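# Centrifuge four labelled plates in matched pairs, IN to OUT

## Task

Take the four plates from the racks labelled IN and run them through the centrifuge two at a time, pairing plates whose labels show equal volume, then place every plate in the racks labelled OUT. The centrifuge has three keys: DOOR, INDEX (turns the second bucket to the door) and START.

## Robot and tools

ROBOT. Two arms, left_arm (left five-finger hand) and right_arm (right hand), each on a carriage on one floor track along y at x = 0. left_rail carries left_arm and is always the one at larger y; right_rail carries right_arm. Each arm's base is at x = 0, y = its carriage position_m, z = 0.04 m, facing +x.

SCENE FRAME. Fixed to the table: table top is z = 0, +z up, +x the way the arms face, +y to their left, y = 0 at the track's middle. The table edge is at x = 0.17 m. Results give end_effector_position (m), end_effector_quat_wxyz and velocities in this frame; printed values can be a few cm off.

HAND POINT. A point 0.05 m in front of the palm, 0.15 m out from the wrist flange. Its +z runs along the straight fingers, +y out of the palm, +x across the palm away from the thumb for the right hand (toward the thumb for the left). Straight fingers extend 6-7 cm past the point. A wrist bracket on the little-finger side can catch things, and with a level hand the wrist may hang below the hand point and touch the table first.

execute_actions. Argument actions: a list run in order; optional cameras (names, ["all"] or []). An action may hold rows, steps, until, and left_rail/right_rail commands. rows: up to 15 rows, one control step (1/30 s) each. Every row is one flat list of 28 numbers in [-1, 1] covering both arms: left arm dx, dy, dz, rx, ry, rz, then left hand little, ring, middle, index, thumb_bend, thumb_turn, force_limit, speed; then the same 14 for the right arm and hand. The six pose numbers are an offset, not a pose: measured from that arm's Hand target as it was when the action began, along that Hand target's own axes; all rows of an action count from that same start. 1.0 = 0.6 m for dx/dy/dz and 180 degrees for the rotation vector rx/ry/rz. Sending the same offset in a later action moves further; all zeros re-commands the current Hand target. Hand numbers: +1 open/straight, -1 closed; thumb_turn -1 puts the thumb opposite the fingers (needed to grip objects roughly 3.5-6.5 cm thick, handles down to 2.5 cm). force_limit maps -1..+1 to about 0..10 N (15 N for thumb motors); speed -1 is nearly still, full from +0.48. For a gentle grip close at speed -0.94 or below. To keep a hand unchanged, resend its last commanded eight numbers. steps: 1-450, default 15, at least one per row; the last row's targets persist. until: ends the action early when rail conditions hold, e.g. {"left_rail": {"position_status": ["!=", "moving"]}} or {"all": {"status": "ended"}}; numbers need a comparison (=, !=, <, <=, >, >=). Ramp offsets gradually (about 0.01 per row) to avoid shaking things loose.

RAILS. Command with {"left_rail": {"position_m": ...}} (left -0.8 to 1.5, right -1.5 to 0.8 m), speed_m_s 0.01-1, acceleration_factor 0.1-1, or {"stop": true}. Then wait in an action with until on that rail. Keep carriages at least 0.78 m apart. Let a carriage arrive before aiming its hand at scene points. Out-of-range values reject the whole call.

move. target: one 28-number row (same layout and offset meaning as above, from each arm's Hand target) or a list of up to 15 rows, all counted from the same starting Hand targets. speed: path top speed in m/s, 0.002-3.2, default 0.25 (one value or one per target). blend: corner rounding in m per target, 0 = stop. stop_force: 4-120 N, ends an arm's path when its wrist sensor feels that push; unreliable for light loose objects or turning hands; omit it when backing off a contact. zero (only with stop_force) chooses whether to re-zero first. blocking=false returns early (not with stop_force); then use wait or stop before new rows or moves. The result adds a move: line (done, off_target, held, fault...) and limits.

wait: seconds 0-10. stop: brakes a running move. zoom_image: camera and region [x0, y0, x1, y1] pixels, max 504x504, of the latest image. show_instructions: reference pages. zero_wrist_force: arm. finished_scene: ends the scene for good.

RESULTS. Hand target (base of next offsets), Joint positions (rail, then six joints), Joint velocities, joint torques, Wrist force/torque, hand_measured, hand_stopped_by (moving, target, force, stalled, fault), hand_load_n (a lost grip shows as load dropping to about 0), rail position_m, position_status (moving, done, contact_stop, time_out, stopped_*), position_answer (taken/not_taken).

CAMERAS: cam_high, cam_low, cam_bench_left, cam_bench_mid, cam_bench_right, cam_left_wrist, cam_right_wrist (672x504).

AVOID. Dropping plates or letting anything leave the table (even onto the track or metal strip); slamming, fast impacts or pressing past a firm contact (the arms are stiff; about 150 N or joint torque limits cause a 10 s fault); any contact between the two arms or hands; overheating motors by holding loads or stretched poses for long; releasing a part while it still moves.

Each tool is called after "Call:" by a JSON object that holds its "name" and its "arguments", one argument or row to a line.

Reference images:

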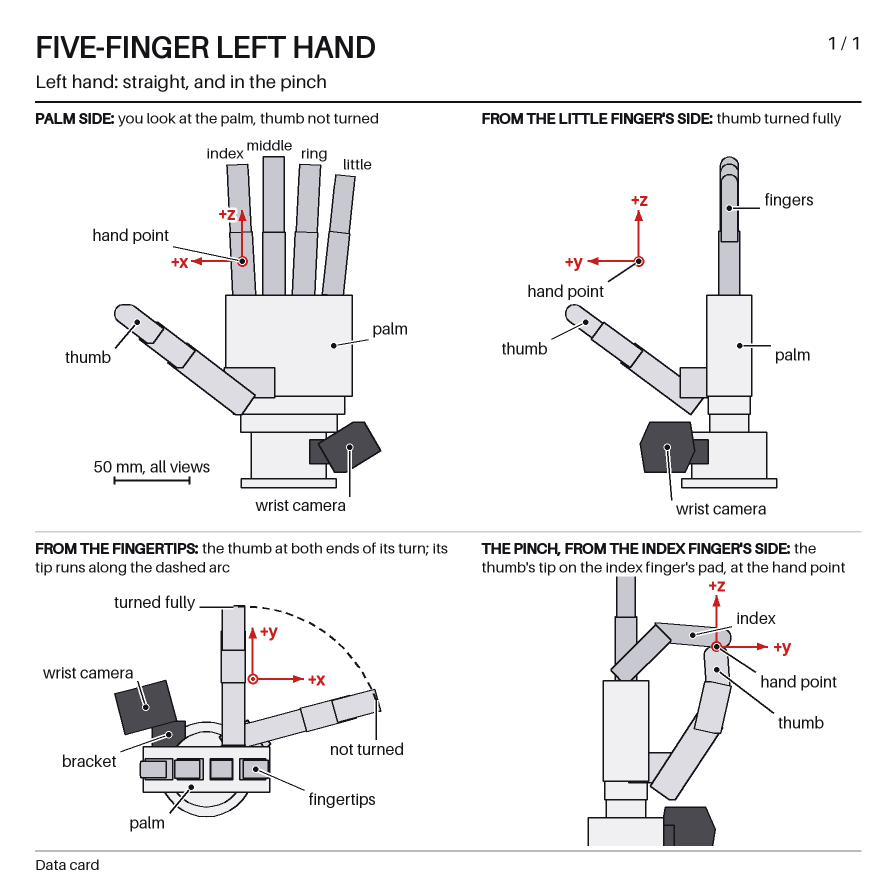

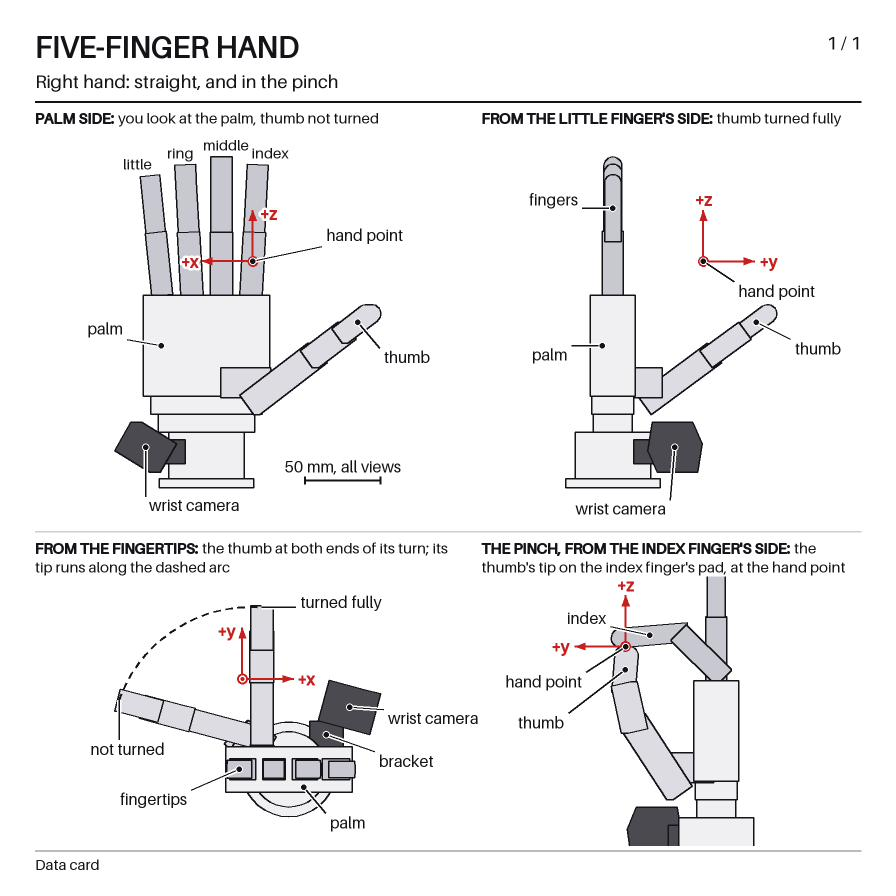

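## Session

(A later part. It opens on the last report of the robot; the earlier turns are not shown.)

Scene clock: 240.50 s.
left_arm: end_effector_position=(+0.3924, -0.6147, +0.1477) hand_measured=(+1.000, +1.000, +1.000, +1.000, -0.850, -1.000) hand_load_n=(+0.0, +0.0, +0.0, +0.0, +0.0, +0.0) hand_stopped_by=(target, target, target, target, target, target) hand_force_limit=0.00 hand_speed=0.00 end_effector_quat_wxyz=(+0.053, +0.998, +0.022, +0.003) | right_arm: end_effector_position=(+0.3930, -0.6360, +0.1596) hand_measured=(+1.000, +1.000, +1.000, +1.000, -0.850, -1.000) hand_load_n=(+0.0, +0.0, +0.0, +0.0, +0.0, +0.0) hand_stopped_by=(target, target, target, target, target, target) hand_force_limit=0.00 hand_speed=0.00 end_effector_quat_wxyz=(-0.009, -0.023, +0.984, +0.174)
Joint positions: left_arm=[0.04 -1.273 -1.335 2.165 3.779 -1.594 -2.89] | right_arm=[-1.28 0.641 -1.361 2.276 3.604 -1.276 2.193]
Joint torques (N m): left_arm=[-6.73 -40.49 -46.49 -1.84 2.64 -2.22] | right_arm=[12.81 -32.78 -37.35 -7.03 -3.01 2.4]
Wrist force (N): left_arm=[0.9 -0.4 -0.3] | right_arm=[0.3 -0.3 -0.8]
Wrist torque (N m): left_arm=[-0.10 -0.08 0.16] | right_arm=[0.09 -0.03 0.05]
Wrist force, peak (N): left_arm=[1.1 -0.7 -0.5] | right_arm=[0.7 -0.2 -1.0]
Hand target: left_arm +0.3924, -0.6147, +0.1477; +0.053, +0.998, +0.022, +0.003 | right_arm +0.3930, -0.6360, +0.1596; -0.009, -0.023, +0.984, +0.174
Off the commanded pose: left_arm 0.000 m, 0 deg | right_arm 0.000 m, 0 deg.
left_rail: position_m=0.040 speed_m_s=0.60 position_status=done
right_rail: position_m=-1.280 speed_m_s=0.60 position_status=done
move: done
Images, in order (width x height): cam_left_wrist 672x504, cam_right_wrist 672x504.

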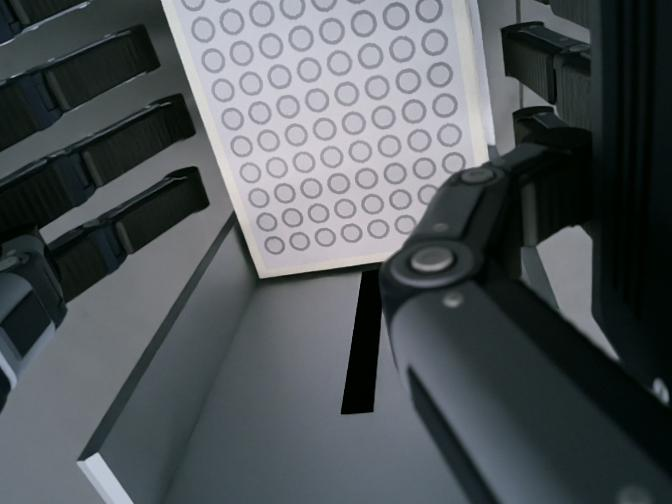

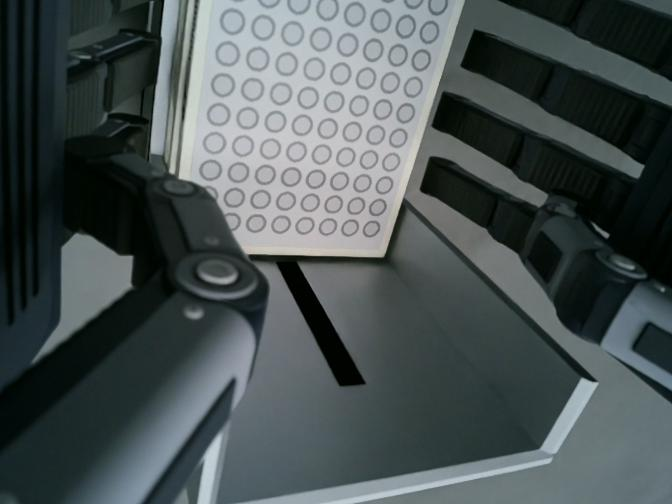

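Call:
{"name": "execute_actions", "arguments": {
  "actions": [
    {"rows": [[0,0,0,0,0,0,1,0.75,0.75,0.75,-0.85,-1,-0.6,-0.94,0,0,0,0,0,0,1,1,1,1,-0.85,-1,0,0]], "steps": 60}
  ],
  "cameras": ["cam_left_wrist", "cam_right_wrist"]
}}

Call:
{"name": "zoom_image", "arguments": {
  "camera": "cam_left_wrist",
  "region": [300, 0, 600, 300]
}}

Scene clock: 243.20 s.
left_arm: end_effector_position=(+0.3924, -0.6147, +0.1477) hand_measured=(+1.000, +0.844, +0.878, +0.860, -0.850, -1.000) hand_load_n=(+0.0, +2.0, +3.0, +2.0, +0.0, +0.0) hand_stopped_by=(target, force, force, force, target, target) hand_force_limit=-0.60 hand_speed=-0.94 end_effector_quat_wxyz=(+0.053, +0.998, +0.022, +0.003) | right_arm: end_effector_position=(+0.3930, -0.6360, +0.1596) hand_measured=(+1.000, +1.000, +1.000, +1.000, -0.850, -1.000) hand_load_n=(+0.0, +0.0, +0.0, +0.0, +0.0, +0.0) hand_stopped_by=(target, target, target, target, target, target) hand_force_limit=0.00 hand_speed=0.00 end_effector_quat_wxyz=(-0.009, -0.023, +0.984, +0.174)
Joint positions: left_arm=[0.04 -1.273 -1.335 2.165 3.779 -1.594 -2.89] | right_arm=[-1.28 0.641 -1.361 2.276 3.604 -1.276 2.193]
Joint torques (N m): left_arm=[-8.79 -44.05 -45.94 -7.02 1.64 -1.62] | right_arm=[11.6 -33.13 -38 -7.11 -2.9 2.46]
Wrist force (N): left_arm=[0.2 -5.4 -1.0] | right_arm=[0.5 0.3 -0.5]
Wrist torque (N m): left_arm=[0.20 -0.10 0.23] | right_arm=[0.16 -0.07 0.07]
Wrist force, peak (N): left_arm=[0.5 -5.7 -1.0] | right_arm=[0.9 -0.3 -1.1]
Hand target: left_arm +0.3924, -0.6147, +0.1477; +0.053, +0.998, +0.022, +0.003 | right_arm +0.3930, -0.6360, +0.1596; -0.009, -0.023, +0.984, +0.174
Off the commanded pose: left_arm 0.000 m, 0 deg | right_arm 0.000 m, 0 deg.
left_rail: position_m=0.040 speed_m_s=0.60 position_status=done
right_rail: position_m=-1.280 speed_m_s=0.60 position_status=done
Images, in order (width x height): cam_left_wrist 672x504, cam_right_wrist 672x504.

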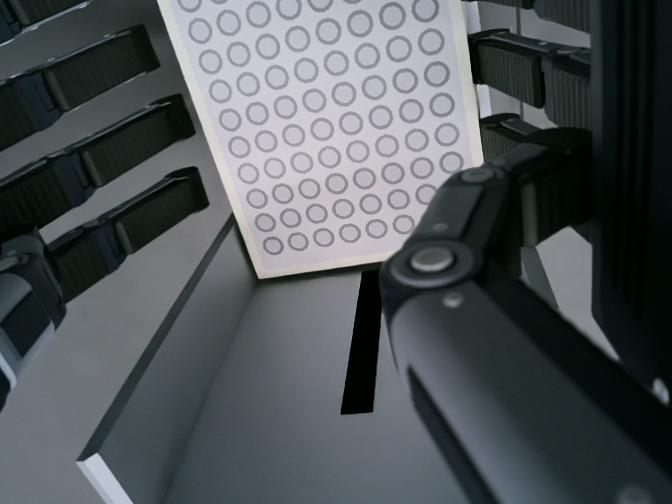

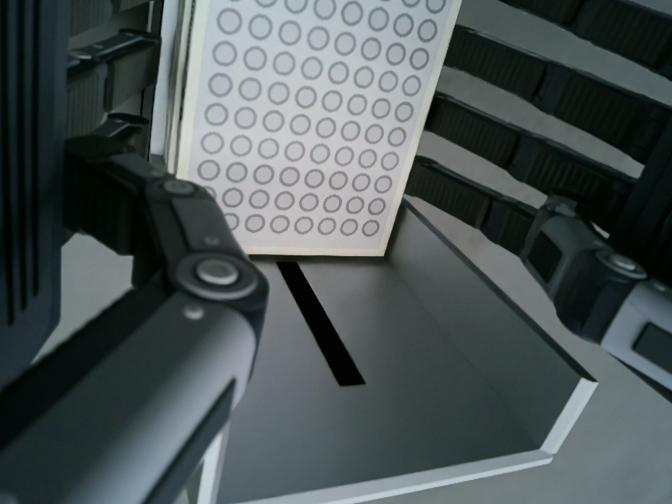

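Scaled by 1.680.

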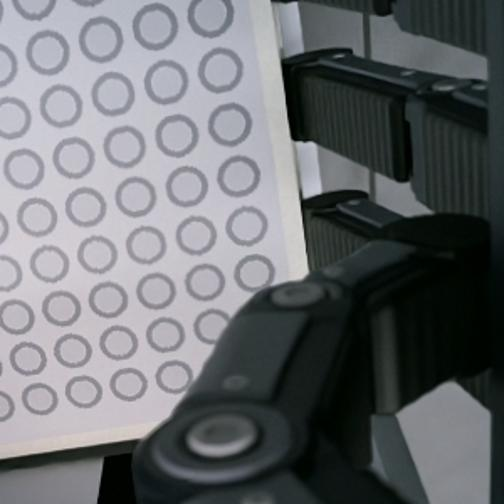

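Call:
{"name": "execute_actions", "arguments": {
  "actions": [
    {"rows": [[0,0,0,0,0,0,1,0.75,0.75,0.75,-0.85,-1,-0.6,-0.94,0,0,0,0,0,0,1,0.7,0.7,0.7,-0.85,-1,-0.5,-0.94]], "steps": 75}
  ],
  "cameras": ["cam_left_wrist", "cam_right_wrist"]
}}

Call:
{"name": "zoom_image", "arguments": {
  "camera": "cam_right_wrist",
  "region": [60, 0, 360, 300]
}}

Scene clock: 246.07 s.
left_arm: end_effector_position=(+0.3924, -0.6147, +0.1477) hand_measured=(+1.000, +0.844, +0.878, +0.860, -0.850, -1.000) hand_load_n=(+0.0, +3.5, +4.0, +4.0, +0.0, +0.0) hand_stopped_by=(target, force, force, force, target, target) hand_force_limit=-0.60 hand_speed=-0.94 end_effector_quat_wxyz=(+0.053, +0.998, +0.022, +0.003) | right_arm: end_effector_position=(+0.3930, -0.6360, +0.1596) hand_measured=(+1.000, +0.866, +0.894, +0.850, -0.850, -1.000) hand_load_n=(+0.0, +1.5, +2.5, +4.0, +0.0, +0.0) hand_stopped_by=(target, force, force, force, target, target) hand_force_limit=-0.50 hand_speed=-0.94 end_effector_quat_wxyz=(-0.009, -0.023, +0.984, +0.174)
Joint positions: left_arm=[0.04 -1.273 -1.335 2.165 3.779 -1.594 -2.89] | right_arm=[-1.28 0.641 -1.361 2.276 3.604 -1.276 2.193]
Joint torques (N m): left_arm=[-9.06 -48.72 -44.14 -7.25 -0.25 -0.75] | right_arm=[14.58 -38.73 -35.9 -6.92 5.32 1.76]
Wrist force (N): left_arm=[0.7 -8.0 -1.5] | right_arm=[0.5 -7.4 -3.5]
Wrist torque (N m): left_arm=[0.37 -0.07 0.29] | right_arm=[0.70 -0.02 -0.06]
Wrist force, peak (N): left_arm=[1.1 -8.3 -1.4] | right_arm=[0.3 -7.6 -3.5]
Hand target: left_arm +0.3924, -0.6147, +0.1477; +0.053, +0.998, +0.022, +0.003 | right_arm +0.3930, -0.6360, +0.1596; -0.009, -0.023, +0.984, +0.174
Off the commanded pose: left_arm 0.000 m, 0 deg | right_arm 0.000 m, 0 deg.
left_rail: position_m=0.040 speed_m_s=0.60 position_status=done
right_rail: position_m=-1.280 speed_m_s=0.60 position_status=done
Images, in order (width x height): cam_left_wrist 672x504, cam_right_wrist 672x504.

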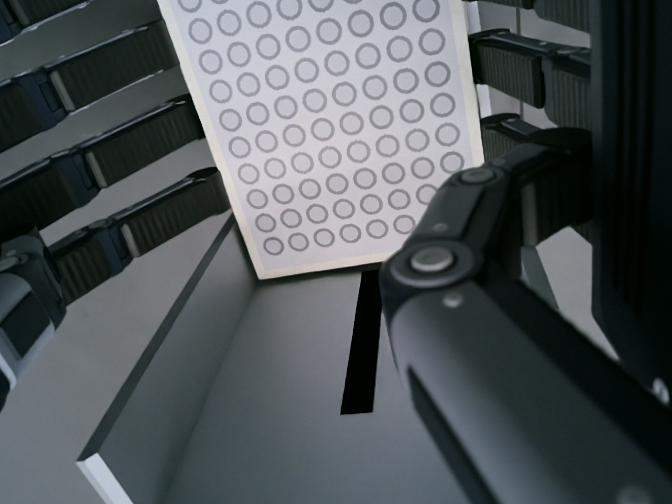

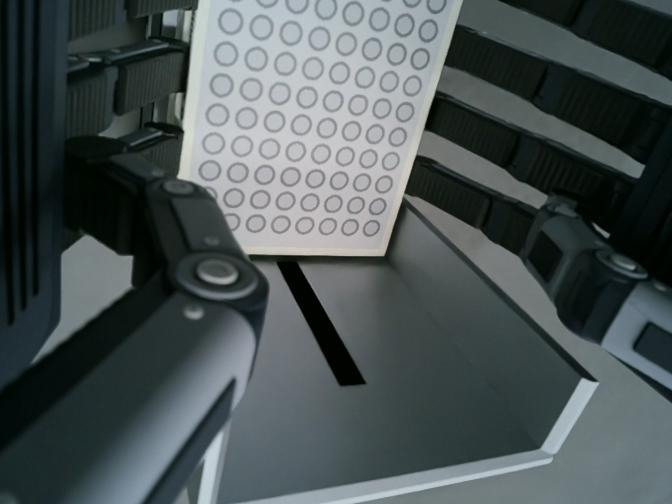

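Scaled by 1.680.

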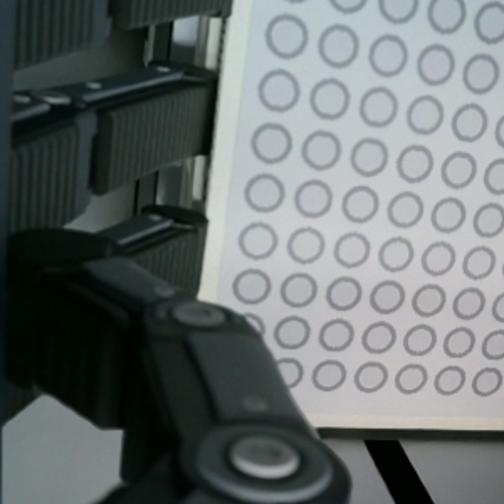

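Call:
{"name": "execute_actions", "arguments": {
  "actions": [
    {"rows": [[0,0,0,0,0,0,1,0.75,0.75,0.75,-0.85,-1,-0.6,-0.94,0,0,0,0,0,0,1,0.65,0.65,0.65,-0.85,-1,0.0,-0.94]], "steps": 45}
  ]
}}

Scene clock: 248.03 s.
left_arm: end_effector_position=(+0.3924, -0.6147, +0.1477) hand_measured=(+1.000, +0.844, +0.878, +0.860, -0.850, -1.000) hand_load_n=(+0.0, +6.0, +6.0, +7.5, +0.0, +0.0) hand_stopped_by=(target, force, force, force, target, target) hand_force_limit=-0.60 hand_speed=-0.94 end_effector_quat_wxyz=(+0.053, +0.998, +0.022, +0.003) | right_arm: end_effector_position=(+0.3930, -0.6360, +0.1596) hand_measured=(+1.000, +0.850, +0.886, +0.840, -0.850, -1.000) hand_load_n=(+0.0, +5.5, +4.5, +5.0, +0.0, +0.0) hand_stopped_by=(target, force, force, force, target, target) hand_force_limit=0.00 hand_speed=-0.94 end_effector_quat_wxyz=(-0.009, -0.023, +0.984, +0.174)
Joint positions: left_arm=[0.04 -1.273 -1.335 2.165 3.779 -1.594 -2.89] | right_arm=[-1.28 0.641 -1.361 2.276 3.604 -1.276 2.193]
Joint torques (N m): left_arm=[-7.46 -53.49 -43.93 -7.08 -2.02 0.05] | right_arm=[13.28 -42.02 -35.17 -6.89 5.56 1.07]
Wrist force (N): left_arm=[1.2 -14.1 -5.3] | right_arm=[0.9 -13.9 -6.8]
Wrist torque (N m): left_arm=[0.84 -0.14 0.44] | right_arm=[1.31 0.13 -0.24]
Wrist force, peak (N): left_arm=[1.1 -14.3 -5.5] | right_arm=[1.0 -14.3 -6.7]
Hand target: left_arm +0.3924, -0.6147, +0.1477; +0.053, +0.998, +0.022, +0.003 | right_arm +0.3930, -0.6360, +0.1596; -0.009, -0.023, +0.984, +0.174
Off the commanded pose: left_arm 0.000 m, 0 deg | right_arm 0.000 m, 0 deg.
left_rail: position_m=0.040 speed_m_s=0.60 position_status=done
right_rail: position_m=-1.280 speed_m_s=0.60 position_status=done

Call:
{"name": "move", "arguments": {
  "target": [0,0.00174,-0.01658,0,0,0,1,0.75,0.75,0.75,-0.85,-1,-0.6,-0.94,0,0.0057,-0.01566,0,0,0,1,0.65,0.65,0.65,-0.85,-1,0.0,-0.94],
  "speed": 0.02,
  "cameras": ["cam_left_wrist", "cam_right_wrist"]
}}

Call:
{"name": "zoom_image", "arguments": {
  "camera": "cam_right_wrist",
  "region": [60, 0, 460, 300]
}}

Call:
{"name": "zoom_image", "arguments": {
  "camera": "cam_left_wrist",
  "region": [160, 0, 560, 300]
}}

Scene clock: 249.47 s.
left_arm: end_effector_position=(+0.3923, -0.6147, +0.1576) hand_measured=(+1.000, +0.844, +0.878, +0.860, -0.850, -1.000) hand_load_n=(+0.0, +6.5, +5.5, +8.0, +0.0, +0.0) hand_stopped_by=(target, force, force, force, target, target) hand_force_limit=-0.60 hand_speed=-0.94 end_effector_quat_wxyz=(+0.053, +0.998, +0.022, +0.003) | right_arm: end_effector_position=(+0.3930, -0.6360, +0.1695) hand_measured=(+1.000, +0.850, +0.886, +0.840, -0.850, -1.000) hand_load_n=(+0.0, +4.5, +4.5, +4.5, +0.0, +0.0) hand_stopped_by=(target, force, force, force, target, target) hand_force_limit=0.00 hand_speed=-0.94 end_effector_quat_wxyz=(-0.009, -0.023, +0.984, +0.174)
Joint positions: left_arm=[0.04 -1.273 -1.349 2.159 3.8 -1.594 -2.89] | right_arm=[-1.28 0.641 -1.378 2.271 3.626 -1.276 2.193]
Joint torques (N m): left_arm=[-13.95 -71.14 -56.29 -5.86 -2.51 -2.04] | right_arm=[-11.62 -57.88 -42.54 -3.51 6.58 -1.87]
Wrist force (N): left_arm=[1.5 -13.7 -1.4] | right_arm=[1.6 -12.5 -5.6]
Wrist torque (N m): left_arm=[0.65 -0.08 0.44] | right_arm=[1.12 0.03 -0.17]
Wrist force, peak (N): left_arm=[1.2 -14.4 -5.7] | right_arm=[1.0 -14.7 -6.6]
Hand target: left_arm +0.3923, -0.6147, +0.1577; +0.053, +0.998, +0.022, +0.003 | right_arm +0.3931, -0.6360, +0.1696; -0.009, -0.023, +0.984, +0.174
Off the commanded pose: left_arm 0.000 m, 0 deg | right_arm 0.000 m, 0 deg.
left_rail: position_m=0.040 speed_m_s=0.60 position_status=done
right_rail: position_m=-1.280 speed_m_s=0.60 position_status=done
move: done
Images, in order (width x height): cam_left_wrist 672x504, cam_right_wrist 672x504.

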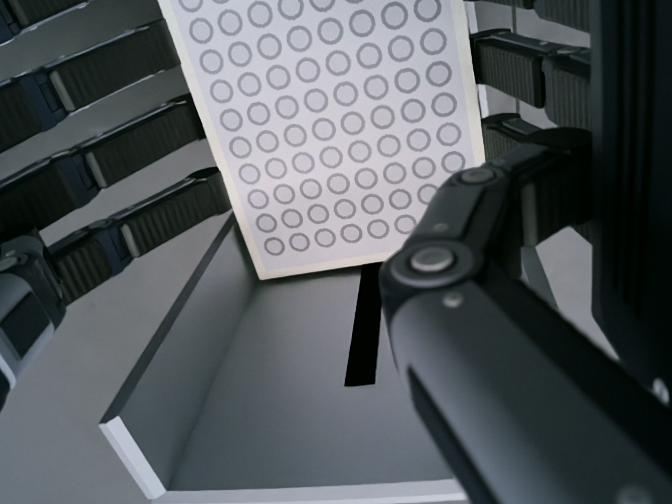

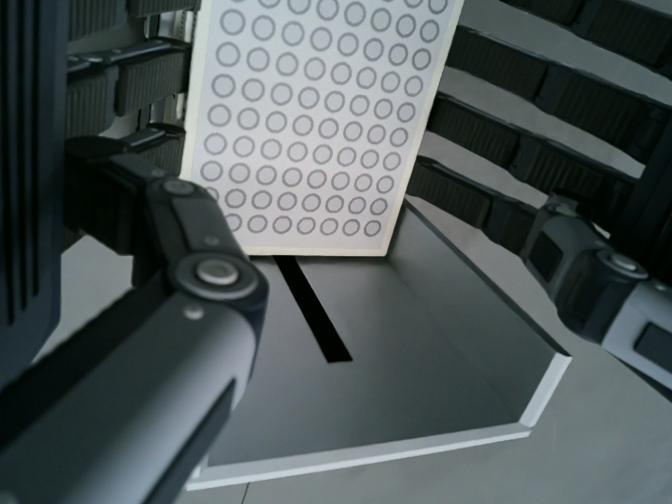

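Scaled by 1.260.

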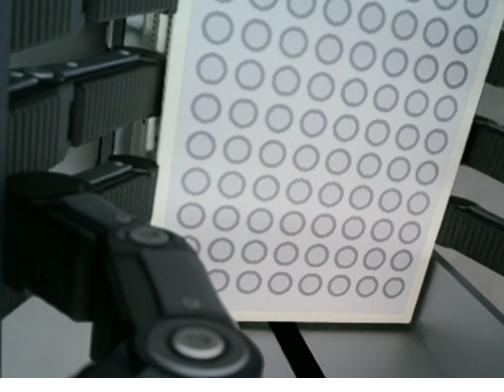

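Scaled by 1.260.

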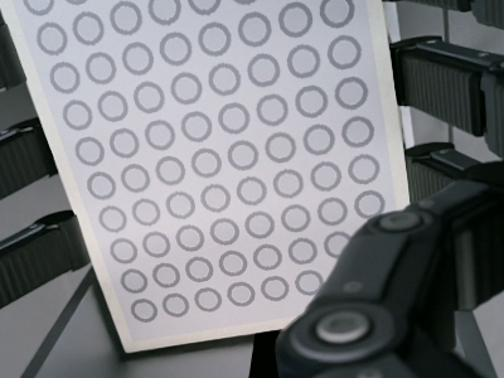

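Call:
{"name": "move", "arguments": {
  "target": [0,0.02962,-0.28178,0,0,0,1,0.75,0.75,0.75,-0.85,-1,-0.6,-0.94,0,0.0969,-0.26625,0,0,0,1,0.65,0.65,0.65,-0.85,-1,0.0,-0.94],
  "speed": 0.06,
  "cameras": ["cam_left_wrist", "cam_right_wrist"]
}}

Scene clock: 253.03 s.
left_arm: end_effector_position=(+0.3918, -0.6146, +0.3276) hand_measured=(+1.000, +0.844, +0.878, +0.860, -0.850, -1.000) hand_load_n=(+0.0, +4.0, +5.5, +14.5, +0.0, +0.0) hand_stopped_by=(target, force, force, force, target, target) hand_force_limit=-0.60 hand_speed=-0.94 end_effector_quat_wxyz=(+0.053, +0.998, +0.022, +0.003) | right_arm: end_effector_position=(+0.3947, -0.6362, +0.3395) hand_measured=(+1.000, +0.852, +0.886, +0.840, -0.850, -1.000) hand_load_n=(+0.0, +7.5, +5.5, +2.0, +0.0, +0.0) hand_stopped_by=(target, force, force, force, target, target) hand_force_limit=0.00 hand_speed=-0.94 end_effector_quat_wxyz=(-0.009, -0.023, +0.984, +0.174)
Joint positions: left_arm=[0.04 -1.274 -1.54 2.01 4.14 -1.594 -2.89] | right_arm=[-1.28 0.639 -1.6 2.124 3.995 -1.276 2.191]
Joint torques (N m): left_arm=[-17.48 -59.7 -64.9 -6.24 -0.09 -1.81] | right_arm=[-12.68 -46.61 -53.01 -4.06 6.44 -2.78]
Wrist force (N): left_arm=[4.1 -15.1 -1.3] | right_arm=[4.5 -13.6 -5.8]
Wrist torque (N m): left_arm=[0.71 0.19 0.41] | right_arm=[1.22 0.32 0.07]
Wrist force, peak (N): left_arm=[4.5 -15.6 -1.1] | right_arm=[4.3 -14.4 -6.8]
Hand target: left_arm +0.3918, -0.6146, +0.3277; +0.053, +0.998, +0.022, +0.003 | right_arm +0.3947, -0.6362, +0.3396; -0.009, -0.023, +0.984, +0.174
Off the commanded pose: left_arm 0.000 m, 0 deg | right_arm 0.000 m, 0 deg.
left_rail: position_m=0.040 speed_m_s=0.60 position_status=done
right_rail: position_m=-1.280 speed_m_s=0.60 position_status=done
move: done
Images, in order (width x height): cam_left_wrist 672x504, cam_right_wrist 672x504.

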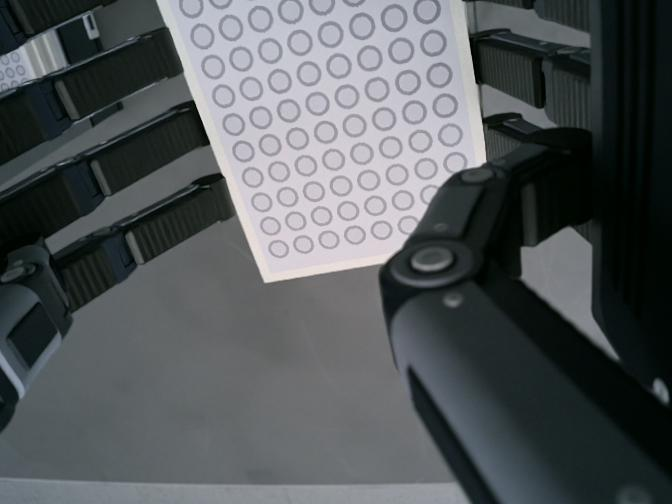

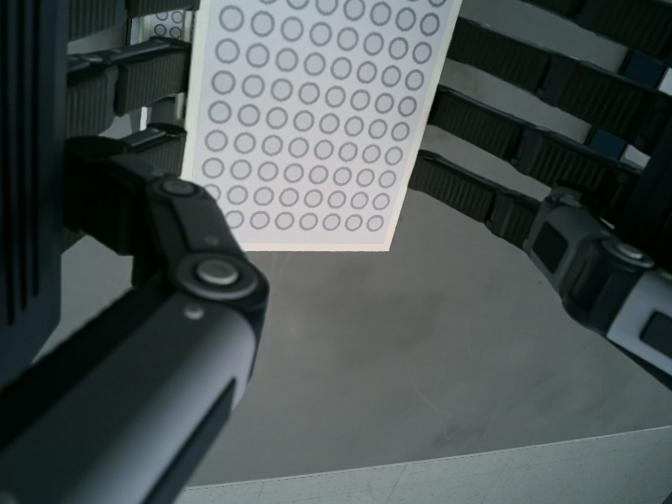

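Call:
{"name": "move", "arguments": {
  "target": [0.001,0,0,0,0,0,1,0.75,0.75,0.75,-0.85,-1,-0.6,-0.94,0.0028,0,0,0,0,0,1,0.65,0.65,0.65,-0.85,-1,0.0,-0.94],
  "speed": 0.02
}}

Scene clock: 254.20 s.
left_arm: end_effector_position=(+0.3923, -0.6146, +0.3277) hand_measured=(+1.000, +0.844, +0.878, +0.860, -0.850, -1.000) hand_load_n=(+0.0, +8.0, +5.0, +9.0, +0.0, +0.0) hand_stopped_by=(target, force, force, force, target, target) hand_force_limit=-0.60 hand_speed=-0.94 end_effector_quat_wxyz=(+0.053, +0.998, +0.022, +0.003) | right_arm: end_effector_position=(+0.3931, -0.6363, +0.3396) hand_measured=(+1.000, +0.852, +0.886, +0.840, -0.850, -1.000) hand_load_n=(+0.0, +5.0, +5.5, +4.5, +0.0, +0.0) hand_stopped_by=(target, force, force, force, target, target) hand_force_limit=0.00 hand_speed=-0.94 end_effector_quat_wxyz=(-0.009, -0.023, +0.984, +0.174)
Joint positions: left_arm=[0.04 -1.273 -1.54 2.009 4.14 -1.594 -2.89] | right_arm=[-1.28 0.64 -1.602 2.126 3.995 -1.276 2.193]
Joint torques (N m): left_arm=[6.57 -30.69 -64.37 -6.7 -3.34 2.38] | right_arm=[21.16 -44.51 -30.9 -9.03 0.41 2.38]
Wrist force (N): left_arm=[0.1 -14.6 -0.8] | right_arm=[0.2 -12.9 -5.4]
Wrist torque (N m): left_arm=[0.66 -0.14 0.33] | right_arm=[1.23 -0.04 -0.23]
Wrist force, peak (N): left_arm=[4.3 -15.5 -0.9] | right_arm=[4.6 -14.3 -6.2]
Hand target: left_arm +0.3924, -0.6146, +0.3277; +0.053, +0.998, +0.022, +0.003 | right_arm +0.3930, -0.6363, +0.3396; -0.009, -0.023, +0.984, +0.174
Off the commanded pose: left_arm 0.000 m, 0 deg | right_arm 0.000 m, 0 deg.
left_rail: position_m=0.040 speed_m_s=0.60 position_status=done
right_rail: position_m=-1.280 speed_m_s=0.60 position_status=done
move: done

Call:
{"name": "execute_actions", "arguments": {
  "actions": [
    {"left_rail": {"position_m": 0.06, "speed_m_s": 0.05, "acceleration_factor": 0.1}, "right_rail": {"position_m": -1.26, "speed_m_s": 0.05, "acceleration_factor": 0.1}, "steps": 60, "until": {"any": {"status": "ended"}}},
    {"left_rail": {"stop": true}, "right_rail": {"stop": true}, "steps": 5}
  ]
}}

Scene clock: 255.87 s.
left_arm: end_effector_position=(+0.3924, -0.6146, +0.3277) hand_measured=(+1.000, +0.844, +0.878, +0.860, -0.850, -1.000) hand_load_n=(+0.0, +8.0, +5.0, +8.5, +0.0, -0.5) hand_stopped_by=(target, force, force, force, target, target) hand_force_limit=-0.60 hand_speed=-0.94 end_effector_quat_wxyz=(+0.053, +0.998, +0.022, +0.003) | right_arm: end_effector_position=(+0.3930, -0.6363, +0.3396) hand_measured=(+1.000, +0.852, +0.886, +0.840, -0.850, -1.000) hand_load_n=(+0.0, +4.5, +5.5, +4.5, +0.0, +0.0) hand_stopped_by=(target, force, force, force, target, target) hand_force_limit=0.00 hand_speed=-0.94 end_effector_quat_wxyz=(-0.009, -0.023, +0.984, +0.174)
Joint positions: left_arm=[0.04 -1.273 -1.54 2.009 4.14 -1.594 -2.89] | right_arm=[-1.28 0.64 -1.602 2.126 3.995 -1.276 2.193]
Joint torques (N m): left_arm=[3.04 -31.02 -65.03 -6.79 -2.48 2.31] | right_arm=[19.16 -47.16 -29.76 -8.61 0.55 1.97]
Wrist force (N): left_arm=[0.3 -14.6 -1.0] | right_arm=[0.1 -12.9 -5.6]
Wrist torque (N m): left_arm=[0.68 -0.25 0.36] | right_arm=[1.22 -0.11 -0.22]
Wrist force, peak (N): left_arm=[0.1 -15.0 -1.2] | right_arm=[-0.1 -13.6 -5.7]
Hand target: left_arm +0.3924, -0.6146, +0.3277; +0.053, +0.998, +0.022, +0.003 | right_arm +0.3930, -0.6363, +0.3396; -0.009, -0.023, +0.984, +0.174
Off the commanded pose: left_arm 0.000 m, 0 deg | right_arm 0.000 m, 0 deg.
left_rail: position_m=0.040 speed_m_s=0.05 position_status=stopped_for_other_arm position_answer=taken
right_rail: position_m=-1.280 speed_m_s=0.05 position_status=stopped_for_other_arm position_answer=taken

Call:
{"name": "move", "arguments": {
  "target": [-0.001,-0.0283,0.2652,0,0,0,1,0.75,0.75,0.75,-0.85,-1,-0.6,-0.94,-0.0026,-0.0915,0.2505,0,0,0,1,0.65,0.65,0.65,-0.85,-1,0.0,-0.94],
  "speed": 0.08,
  "cameras": ["cam_left_wrist", "cam_right_wrist"]
}}

Scene clock: 269.63 s.
left_arm: end_effector_position=(+0.3922, -0.6145, +0.1678) hand_measured=(+1.000, +0.844, +0.878, +0.860, -0.850, -1.000) hand_load_n=(+0.0, +5.0, +2.0, +4.5, +0.0, +0.0) hand_stopped_by=(target, force, force, force, target, target) hand_force_limit=-0.60 hand_speed=-0.94 end_effector_quat_wxyz=(+0.053, +0.998, +0.022, +0.003) | right_arm: end_effector_position=(+0.3931, -0.6363, +0.1797) hand_measured=(+1.000, +0.850, +0.886, +0.840, -0.850, -1.000) hand_load_n=(+0.5, +2.5, +3.5, +2.5, +0.0, +0.5) hand_stopped_by=(target, force, force, force, target, target) hand_force_limit=0.00 hand_speed=-0.94 end_effector_quat_wxyz=(-0.009, -0.023, +0.984, +0.174)
Joint positions: left_arm=[0.04 -1.273 -1.364 2.153 3.82 -1.594 -2.89] | right_arm=[-1.28 0.64 -1.395 2.265 3.649 -1.276 2.193]
Joint torques (N m): left_arm=[-2.34 -38.72 -29.58 -10.03 -2.28 -0.28] | right_arm=[12.01 -34.79 -22.49 -8.23 0.88 1.9]
Wrist force (N): left_arm=[0.9 -8.0 -0.7] | right_arm=[0.8 -7.5 -3.4]
Wrist torque (N m): left_arm=[0.38 -0.10 0.28] | right_arm=[0.72 -0.02 -0.08]
Wrist force, peak (N): left_arm=[0.0 -15.4 -1.9] | right_arm=[-0.1 -13.6 -6.5]
Hand target: left_arm +0.3923, -0.6145, +0.1677; +0.053, +0.998, +0.022, +0.003 | right_arm +0.3930, -0.6362, +0.1796; -0.009, -0.023, +0.984, +0.174
Off the commanded pose: left_arm 0.000 m, 0 deg | right_arm 0.000 m, 0 deg.
left_rail: position_m=0.040 speed_m_s=0.05 position_status=stopped_for_other_arm position_answer=taken
right_rail: position_m=-1.280 speed_m_s=0.05 position_status=stopped_for_other_arm position_answer=taken
move: done
Images, in order (width x height): cam_left_wrist 672x504, cam_right_wrist 672x504.

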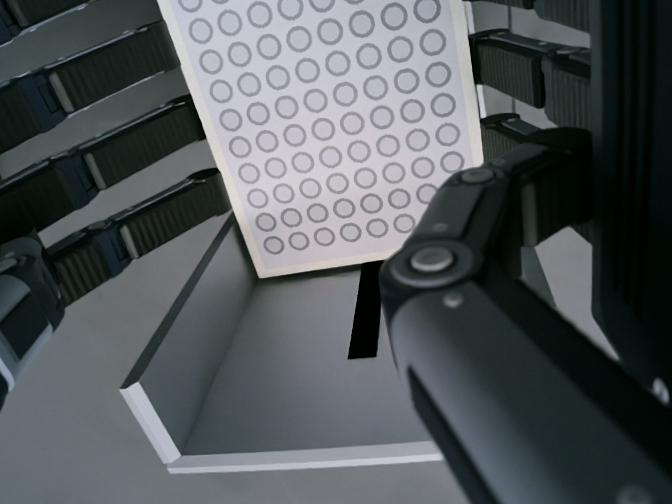

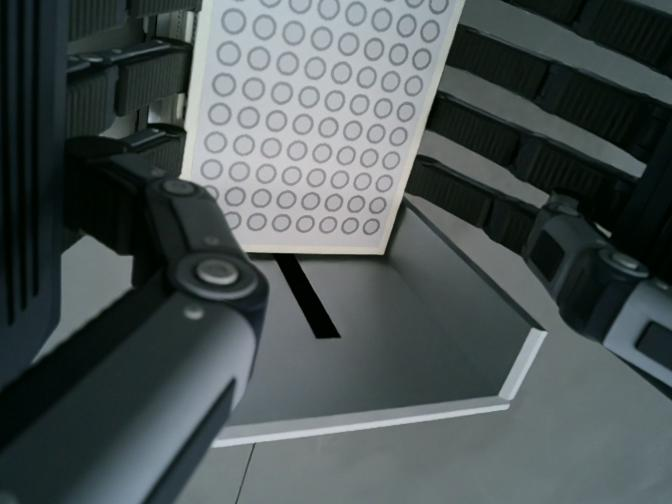

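Call:
{"name": "move", "arguments": {
  "target": [-0.0001,-0.0035,0.0331,0,0,0,1,0.75,0.75,0.75,-0.85,-1,-0.6,-0.94,-0.0003,-0.0114,0.0313,0,0,0,1,0.65,0.65,0.65,-0.85,-1,0.0,-0.94],
  "speed": 0.025,
  "stop_force": 12
}}

Scene clock: 271.80 s.
left_arm: end_effector_position=(+0.3923, -0.6145, +0.1477) hand_measured=(+1.000, +0.844, +0.878, +0.860, -0.850, -1.000) hand_load_n=(-0.5, +4.5, +2.5, +4.0, +0.0, +0.0) hand_stopped_by=(target, force, force, force, target, target) hand_force_limit=-0.60 hand_speed=-0.94 end_effector_quat_wxyz=(+0.053, +0.998, +0.022, +0.003) | right_arm: end_effector_position=(+0.3930, -0.6362, +0.1596) hand_measured=(+1.000, +0.850, +0.886, +0.840, -0.850, -1.000) hand_load_n=(+0.0, +3.0, +4.0, +3.0, +0.0, +0.0) hand_stopped_by=(target, force, force, force, target, target) hand_force_limit=0.00 hand_speed=-0.94 end_effector_quat_wxyz=(-0.009, -0.023, +0.984, +0.174)
Joint positions: left_arm=[0.04 -1.273 -1.335 2.166 3.779 -1.594 -2.89] | right_arm=[-1.28 0.641 -1.362 2.276 3.604 -1.276 2.193]
Joint torques (N m): left_arm=[3 -36.35 -26.08 -9.22 -0.43 1.36] | right_arm=[17.06 -32 -20.13 -8.25 5.58 1.97]
Wrist force (N): left_arm=[-0.3 -9.8 -8.2] | right_arm=[0.5 -9.4 -5.1]
Wrist torque (N m): left_arm=[0.70 -0.36 0.26] | right_arm=[0.90 -0.01 -0.14]
Wrist force, peak (N): left_arm=[-0.8 -10.0 -8.4] | right_arm=[1.0 -9.6 -4.7]
Hand target: left_arm +0.3923, -0.6145, +0.1477; +0.053, +0.998, +0.022, +0.003 | right_arm +0.3930, -0.6362, +0.1596; -0.009, -0.023, +0.984, +0.174
Off the commanded pose: left_arm 0.000 m, 0 deg | right_arm 0.000 m, 0 deg.
left_rail: position_m=0.040 speed_m_s=0.05 position_status=stopped_for_other_arm position_answer=taken
right_rail: position_m=-1.280 speed_m_s=0.05 position_status=stopped_for_other_arm position_answer=taken
move: done

Call:
{"name": "execute_actions", "arguments": {
  "actions": [
    {"rows": [[0,0,0,0,0,0,1,1,1,1,-0.85,-1,-0.6,-0.8,0,0,0,0,0,0,1,1,1,1,-0.85,-1,0.0,-0.8]], "steps": 24}
  ]
}}

Call:
{"name": "move", "arguments": {
  "target": [
    [0,-0.0413,-0.0043,0,0,0,1,1,1,1,-0.85,-1,-0.6,-0.8,0,-0.0387,-0.0141,0,0,0,1,1,1,1,-0.85,-1,0.0,-0.8],
    [-0.0013,-0.0062,-0.3358,0,0,0,1,1,1,1,-0.85,-1,-0.6,-0.8,0.0024,0.0470,-0.2489,0,0,0,1,1,1,1,-0.85,-1,0.0,-0.8],
    [-0.0013,-0.3373,-0.3711,0,0,0,1,1,1,1,-0.85,-1,-0.6,-0.8,0.0024,-0.1094,-0.3060,0,0,0,1,1,1,1,-0.85,-1,0.0,-0.8]
  ],
  "speed": [0.08, 0.2, 0.3],
  "blend": [0, 0.02, 0],
  "cameras": ["cam_left_wrist", "cam_right_wrist"]
}}

Scene clock: 273.10 s.
left_arm: end_effector_position=(+0.3923, -0.6145, +0.1477) hand_measured=(+1.000, +1.000, +1.000, +1.000, -0.850, -1.000) hand_load_n=(+0.0, +0.0, +0.0, +0.0, +0.0, +0.0) hand_stopped_by=(target, target, target, target, target, target) hand_force_limit=-0.60 hand_speed=-0.80 end_effector_quat_wxyz=(+0.053, +0.998, +0.022, +0.003) | right_arm: end_effector_position=(+0.3930, -0.6362, +0.1596) hand_measured=(+1.000, +1.000, +1.000, +1.000, -0.850, -1.000) hand_load_n=(+0.0, +0.0, +0.0, +0.0, +0.0, -0.5) hand_stopped_by=(target, target, target, target, target, target) hand_force_limit=0.00 hand_speed=-0.80 end_effector_quat_wxyz=(-0.009, -0.023, +0.984, +0.174)
Joint positions: left_arm=[0.04 -1.273 -1.335 2.166 3.779 -1.594 -2.89] | right_arm=[-1.28 0.641 -1.362 2.276 3.604 -1.276 2.193]
Joint torques (N m): left_arm=[3.57 -50.26 -26.12 -2.26 1.13 1.37] | right_arm=[2.22 -32.36 -20.33 -1.5 -3.17 2.15]
Wrist force (N): left_arm=[0.9 -0.3 -0.5] | right_arm=[-0.3 -0.4 -1.0]
Wrist torque (N m): left_arm=[-0.07 -0.08 0.09] | right_arm=[0.08 0.06 0.01]
Wrist force, peak (N): left_arm=[-0.5 -9.9 -8.3] | right_arm=[0.6 -9.4 -5.0]
Hand target: left_arm +0.3923, -0.6145, +0.1477; +0.053, +0.998, +0.022, +0.003 | right_arm +0.3930, -0.6362, +0.1596; -0.009, -0.023, +0.984, +0.174
Off the commanded pose: left_arm 0.000 m, 0 deg | right_arm 0.000 m, 0 deg.
left_rail: position_m=0.040 speed_m_s=0.05 position_status=stopped_for_other_arm position_answer=taken
right_rail: position_m=-1.280 speed_m_s=0.05 position_status=stopped_for_other_arm position_answer=taken

Scene clock: 276.23 s.
left_arm: end_effector_position=(+0.3807, -0.3902, +0.3478) hand_measured=(+1.000, +1.000, +1.000, +1.000, -0.850, -1.000) hand_load_n=(+0.5, +0.0, +0.0, +0.0, +0.0, +0.0) hand_stopped_by=(target, target, target, target, target, target) hand_force_limit=-0.60 hand_speed=-0.80 end_effector_quat_wxyz=(+0.053, +0.998, +0.022, +0.003) | right_arm: end_effector_position=(+0.3991, -0.7607, +0.3095) hand_measured=(+1.000, +1.000, +1.000, +1.000, -0.850, -1.000) hand_load_n=(+0.0, +0.0, +0.0, +0.0, +0.0, +0.0) hand_stopped_by=(target, target, target, target, target, target) hand_force_limit=0.00 hand_speed=-0.80 end_effector_quat_wxyz=(-0.009, -0.023, +0.984, +0.174)
Joint positions: left_arm=[0.04 -1.149 -1.899 2.267 4.245 -1.606 -2.766] | right_arm=[-1.28 0.439 -1.745 2.297 4.031 -1.244 1.984]
Joint torques (N m): left_arm=[7.14 -29.02 -35.61 -2.22 -2.46 2.1] | right_arm=[-17.97 -32.25 -27.05 -0.93 4.14 -2.88]
Wrist force (N): left_arm=[0.2 -0.8 -1.2] | right_arm=[-0.1 0.1 -0.8]
Wrist torque (N m): left_arm=[-0.08 -0.03 -0.03] | right_arm=[0.15 0.01 0.30]
Wrist force, peak (N): left_arm=[1.0 1.5 -1.7] | right_arm=[-0.2 1.0 -1.3]
Hand target: left_arm +0.3807, -0.3901, +0.3478; +0.053, +0.998, +0.022, +0.003 | right_arm +0.3991, -0.7607, +0.3095; -0.009, -0.023, +0.984, +0.174
Off the commanded pose: left_arm 0.000 m, 0 deg | right_arm 0.000 m, 0 deg.
left_rail: position_m=0.040 speed_m_s=0.05 position_status=stopped_for_other_arm position_answer=taken
right_rail: position_m=-1.280 speed_m_s=0.05 position_status=stopped_for_other_arm position_answer=taken
move: done
Images, in order (width x height): cam_left_wrist 672x504, cam_right_wrist 672x504.

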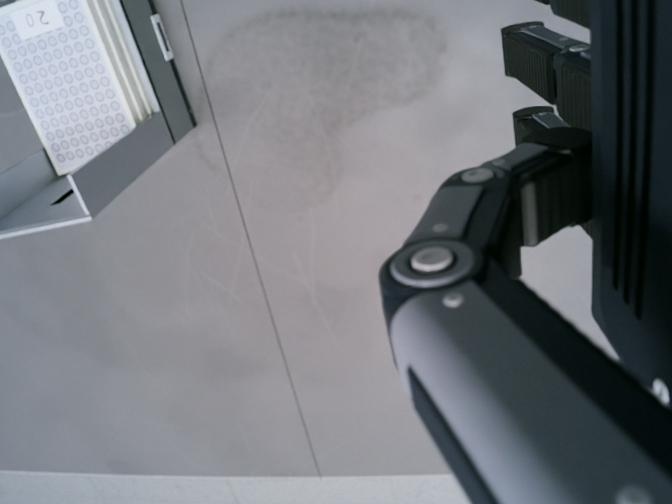

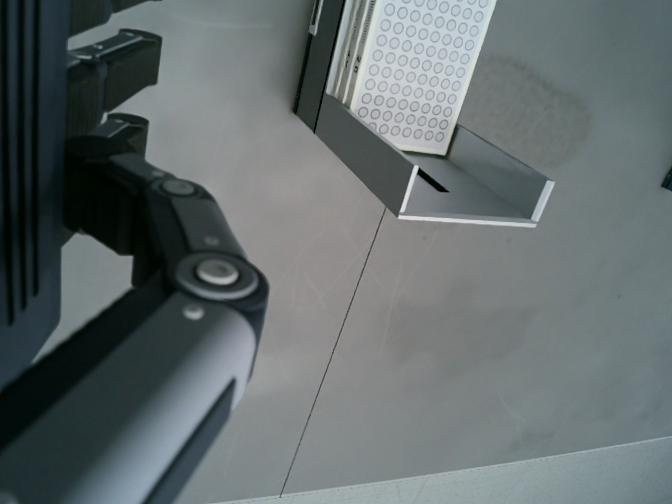

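Call:
{"name": "zoom_image", "arguments": {
  "camera": "cam_right_wrist",
  "region": [320, 0, 420, 130]
}}

Scaled by 3.877.

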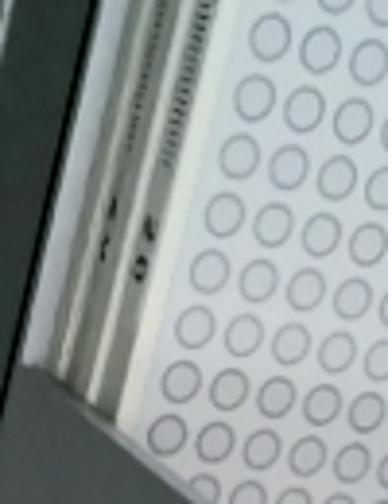

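Call:
{"name": "execute_actions", "arguments": {
  "actions": [
    {"rows": [[0.0006,0.0177,-0.1657,0,0,0,1,1,1,1,-0.85,-1,-0.6,-0.8,0,0,0,0,0,0,-1,1,1,1,1,-1,0.0,0]], "steps": 45}
  ]
}}

Call:
{"name": "move", "arguments": {
  "target": [
    [0,0,0,0,0,0,1,1,1,1,-0.85,-1,-0.6,-0.8,0.0095,0.1557,-0.0327,0.2,0,0,-1,1,1,1,1,-1,0.0,0],
    [0,0,0,0,0,0,1,1,1,1,-0.85,-1,-0.6,-0.8,0.0165,0.2538,0.0388,0.4056,0,0,-1,1,1,1,1,-1,0.0,0]
  ],
  "speed": 0.3,
  "blend": 0.02,
  "cameras": ["cam_right_wrist", "cam_high", "cam_bench_right"]
}}

Scene clock: 278.80 s.
left_arm: end_effector_position=(+0.3808, -0.3902, +0.4478) hand_measured=(+1.000, +1.000, +1.000, +1.000, -0.850, -1.000) hand_load_n=(+0.0, +0.0, +0.0, +0.0, +0.0, +0.0) hand_stopped_by=(target, target, target, target, target, target) hand_force_limit=-0.60 hand_speed=-0.80 end_effector_quat_wxyz=(+0.053, +0.998, +0.022, +0.003) | right_arm: end_effector_position=(+0.3991, -0.7607, +0.3095) hand_measured=(-1.000, +1.000, +1.000, +1.000, +1.000, -1.000) hand_load_n=(+0.0, +0.0, +0.0, +0.0, +0.0, +0.0) hand_stopped_by=(target, target, target, target, target, target) hand_force_limit=0.00 hand_speed=0.00 end_effector_quat_wxyz=(-0.009, -0.023, +0.984, +0.174)
Joint positions: left_arm=[0.04 -1.149 -1.952 2.118 4.448 -1.606 -2.766] | right_arm=[-1.28 0.439 -1.745 2.297 4.031 -1.244 1.984]
Joint torques (N m): left_arm=[-9.66 1.71 -60.09 -1.59 2.78 -2.29] | right_arm=[-15.3 -30.04 -30.27 -1.8 1.17 -3.07]
Wrist force (N): left_arm=[0.8 -0.5 -0.8] | right_arm=[0.0 0.2 -0.5]
Wrist torque (N m): left_arm=[-0.07 -0.15 0.10] | right_arm=[0.14 -0.01 0.30]
Wrist force, peak (N): left_arm=[0.0 -3.7 11.1] | right_arm=[0.1 0.2 -1.1]
Hand target: left_arm +0.3808, -0.3902, +0.4478; +0.053, +0.998, +0.022, +0.003 | right_arm +0.3991, -0.7607, +0.3095; -0.009, -0.023, +0.984, +0.174
Off the commanded pose: left_arm 0.000 m, 0 deg | right_arm 0.000 m, 0 deg.
left_rail: position_m=0.040 speed_m_s=0.05 position_status=stopped_for_other_arm position_answer=taken
right_rail: position_m=-1.280 speed_m_s=0.05 position_status=stopped_for_other_arm position_answer=taken

Scene clock: 281.67 s.
left_arm: end_effector_position=(+0.3808, -0.3902, +0.4478) hand_measured=(+1.000, +1.000, +1.000, +1.000, -0.850, -1.000) hand_load_n=(+0.5, +0.0, +0.0, +0.0, +0.0, +0.0) hand_stopped_by=(target, target, target, target, target, target) hand_force_limit=-0.60 hand_speed=-0.80 end_effector_quat_wxyz=(+0.053, +0.998, +0.022, +0.003) | right_arm: end_effector_position=(+0.3830, -0.6174, +0.3423) hand_measured=(-1.000, +1.000, +1.000, +1.000, +1.000, -1.000) hand_load_n=(+0.0, +0.0, +0.0, +0.0, +0.0, +0.0) hand_stopped_by=(target, target, target, target, target, target) hand_force_limit=0.00 hand_speed=0.00 end_effector_quat_wxyz=(+0.010, -0.028, +0.913, -0.407)
Joint positions: left_arm=[0.04 -1.149 -1.952 2.118 4.448 -1.606 -2.766] | right_arm=[-1.28 0.976 -1.189 1.443 5.184 -2.037 2.666]
Joint torques (N m): left_arm=[-10.75 2.26 -60.61 -1.94 2.6 -2.42] | right_arm=[-17.54 -82.47 -27.41 -5.06 2.67 -3.41]
Wrist force (N): left_arm=[0.5 -0.3 -0.8] | right_arm=[-0.4 1.2 -1.8]
Wrist torque (N m): left_arm=[-0.04 -0.09 0.07] | right_arm=[0.15 0.06 0.15]
Wrist force, peak (N): left_arm=[0.8 -0.8 -1.3] | right_arm=[-0.1 5.4 -4.7]
Hand target: left_arm +0.3808, -0.3902, +0.4478; +0.053, +0.998, +0.022, +0.003 | right_arm +0.3830, -0.6174, +0.3423; +0.010, -0.028, +0.913, -0.407 (not the last commanded pose)
Off the commanded pose: left_arm 0.000 m, 0 deg | right_arm 0.007 m, 5 deg.
left_rail: position_m=0.040 speed_m_s=0.05 position_status=stopped_for_other_arm position_answer=taken
right_rail: position_m=-1.280 speed_m_s=0.05 position_status=stopped_for_other_arm position_answer=taken
move: held (right_arm; a check stopped the path); limits=held
pose unreachable (right arm): on one or more control steps of this call, first in action 0 (counted from 0), this arm could not follow its commanded pose, so it was not sent that pose on those steps. It may still have moved: this result reports where it is.
cause: moving toward the commanded pose would bring a part of the arm too close to another arm (a part of this arm just beyond joint 6 (wrist 2) and a part of the left arm just beyond its joint 7 (wrist 3), at the place that arm is still heading or pushing toward).
Images, in order (width x height): cam_high 672x504, cam_bench_right 672x504, cam_right_wrist 672x504.

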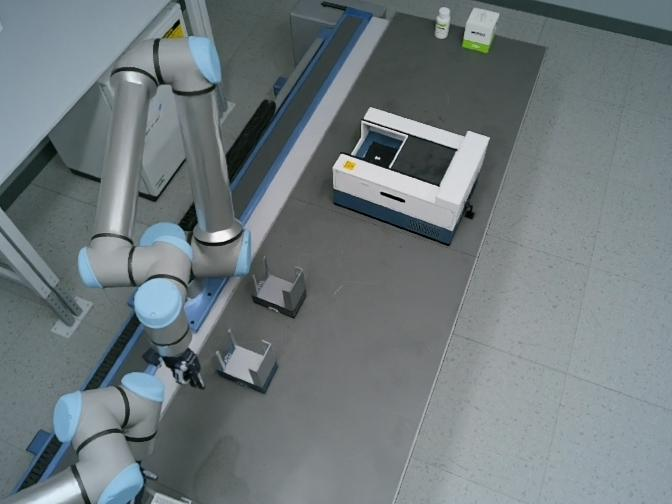

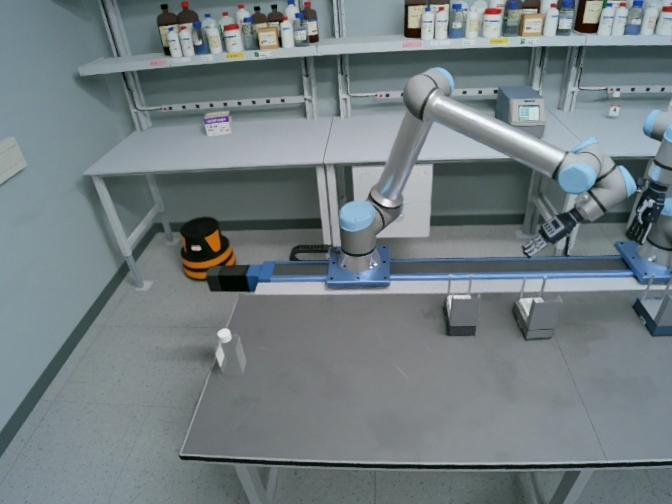

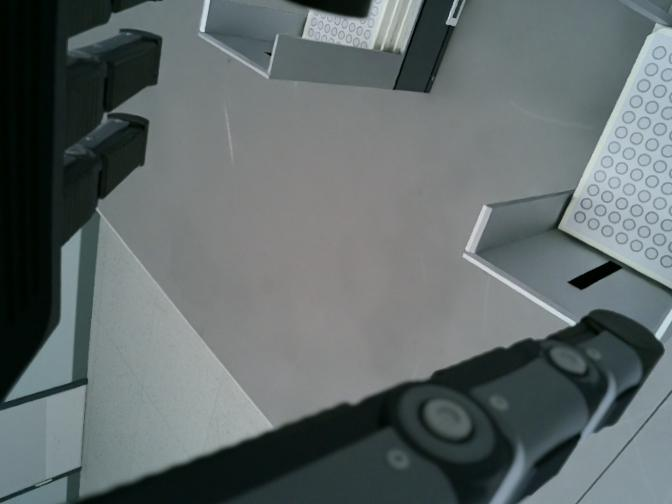

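Call:
{"name": "move", "arguments": {
  "target": [0.0184,-0.4139,-0.0441,0,0,0,1,1,1,1,-0.85,-1,-0.6,-0.8,0,0,0,0,0,0,-1,1,1,1,1,-1,0.0,0],
  "speed": 0.4
}}

Call:
{"name": "execute_actions", "arguments": {
  "actions": [
    {"steps": 20},
    {"left_rail": {"position_m": 1.3, "speed_m_s": 0.6, "acceleration_factor": 0.5}, "right_rail": {"position_m": -1.0, "speed_m_s": 0.6, "acceleration_factor": 0.5}, "steps": 240, "until": {"all": {"status": "ended"}}}
  ]
}}

Scene clock: 283.33 s.
left_arm: end_effector_position=(+0.3805, -0.1403, +0.4480) hand_measured=(+1.000, +1.000, +1.000, +1.000, -0.850, -1.000) hand_load_n=(+0.0, +0.0, +0.0, +0.0, +0.0, +0.0) hand_stopped_by=(target, target, target, target, target, target) hand_force_limit=-0.60 hand_speed=-0.80 end_effector_quat_wxyz=(+0.053, +0.998, +0.022, +0.003) | right_arm: end_effector_position=(+0.3830, -0.6174, +0.3423) hand_measured=(-1.000, +1.000, +1.000, +1.000, +1.000, -1.000) hand_load_n=(+0.0, +0.0, +0.0, +0.0, +0.0, +0.0) hand_stopped_by=(target, target, target, target, target, target) hand_force_limit=0.00 hand_speed=0.00 end_effector_quat_wxyz=(+0.010, -0.028, +0.913, -0.407)
Joint positions: left_arm=[0.04 -0.775 -2.237 2.245 4.625 -1.64 -2.393] | right_arm=[-1.28 0.976 -1.189 1.443 5.184 -2.037 2.666]
Joint torques (N m): left_arm=[11.29 -7.18 -60.72 -1.79 -2.58 2.16] | right_arm=[-17.7 -84.16 -28.3 -4.47 2.87 -2.72]
Wrist force (N): left_arm=[0.1 -0.2 -0.6] | right_arm=[-0.7 1.5 -1.8]
Wrist torque (N m): left_arm=[-0.04 0.04 -0.05] | right_arm=[0.19 0.09 0.14]
Wrist force, peak (N): left_arm=[0.3 -2.1 -0.7] | right_arm=[-0.9 1.6 -1.9]
Hand target: left_arm +0.3805, -0.1402, +0.4480; +0.053, +0.998, +0.022, +0.003 | right_arm +0.3830, -0.6174, +0.3423; +0.010, -0.028, +0.913, -0.407
Off the commanded pose: left_arm 0.000 m, 0 deg | right_arm 0.000 m, 0 deg.
left_rail: position_m=0.040 speed_m_s=0.05 position_status=stopped_for_other_arm position_answer=taken
right_rail: position_m=-1.280 speed_m_s=0.05 position_status=stopped_for_other_arm position_answer=taken
move: done

Scene clock: 287.23 s.
left_arm: end_effector_position=(+0.3805, +1.1198, +0.4480) hand_measured=(+1.000, +1.000, +1.000, +1.000, -0.850, -1.000) hand_load_n=(+0.0, +0.0, +0.0, +0.0, +0.0, +0.0) hand_stopped_by=(target, target, target, target, target, target) hand_force_limit=-0.60 hand_speed=-0.80 end_effector_quat_wxyz=(+0.053, +0.998, +0.022, +0.003) | right_arm: end_effector_position=(+0.3830, -0.3374, +0.3423) hand_measured=(-1.000, +1.000, +1.000, +1.000, +1.000, -1.000) hand_load_n=(+0.0, +0.0, +0.0, +0.0, +0.0, +0.0) hand_stopped_by=(target, target, target, target, target, target) hand_force_limit=0.00 hand_speed=0.00 end_effector_quat_wxyz=(+0.010, -0.028, +0.913, -0.407)
Joint positions: left_arm=[1.3 -0.774 -2.237 2.245 4.625 -1.64 -2.393] | right_arm=[-1 0.976 -1.189 1.443 5.184 -2.037 2.666]
Joint torques (N m): left_arm=[-2.51 7.44 -53.61 -3.45 -0.32 1.76] | right_arm=[6.41 -61.64 -45.24 0.47 -1.63 -2.82]
Wrist force (N): left_arm=[0.4 -0.3 -0.4] | right_arm=[-0.6 1.3 -1.5]
Wrist torque (N m): left_arm=[-0.07 0.00 -0.03] | right_arm=[0.15 0.08 0.14]
Wrist force, peak (N): left_arm=[0.0 -1.4 -0.6] | right_arm=[-0.4 2.1 -2.5]
Hand target: left_arm +0.3805, +1.1198, +0.4480; +0.053, +0.998, +0.022, +0.003 | right_arm +0.3830, -0.3374, +0.3423; +0.010, -0.028, +0.913, -0.407
Off the commanded pose: left_arm 0.000 m, 0 deg | right_arm 0.000 m, 0 deg.
left_rail: position_m=1.300 speed_m_s=0.60 position_status=done
right_rail: position_m=-1.000 speed_m_s=0.60 position_status=done


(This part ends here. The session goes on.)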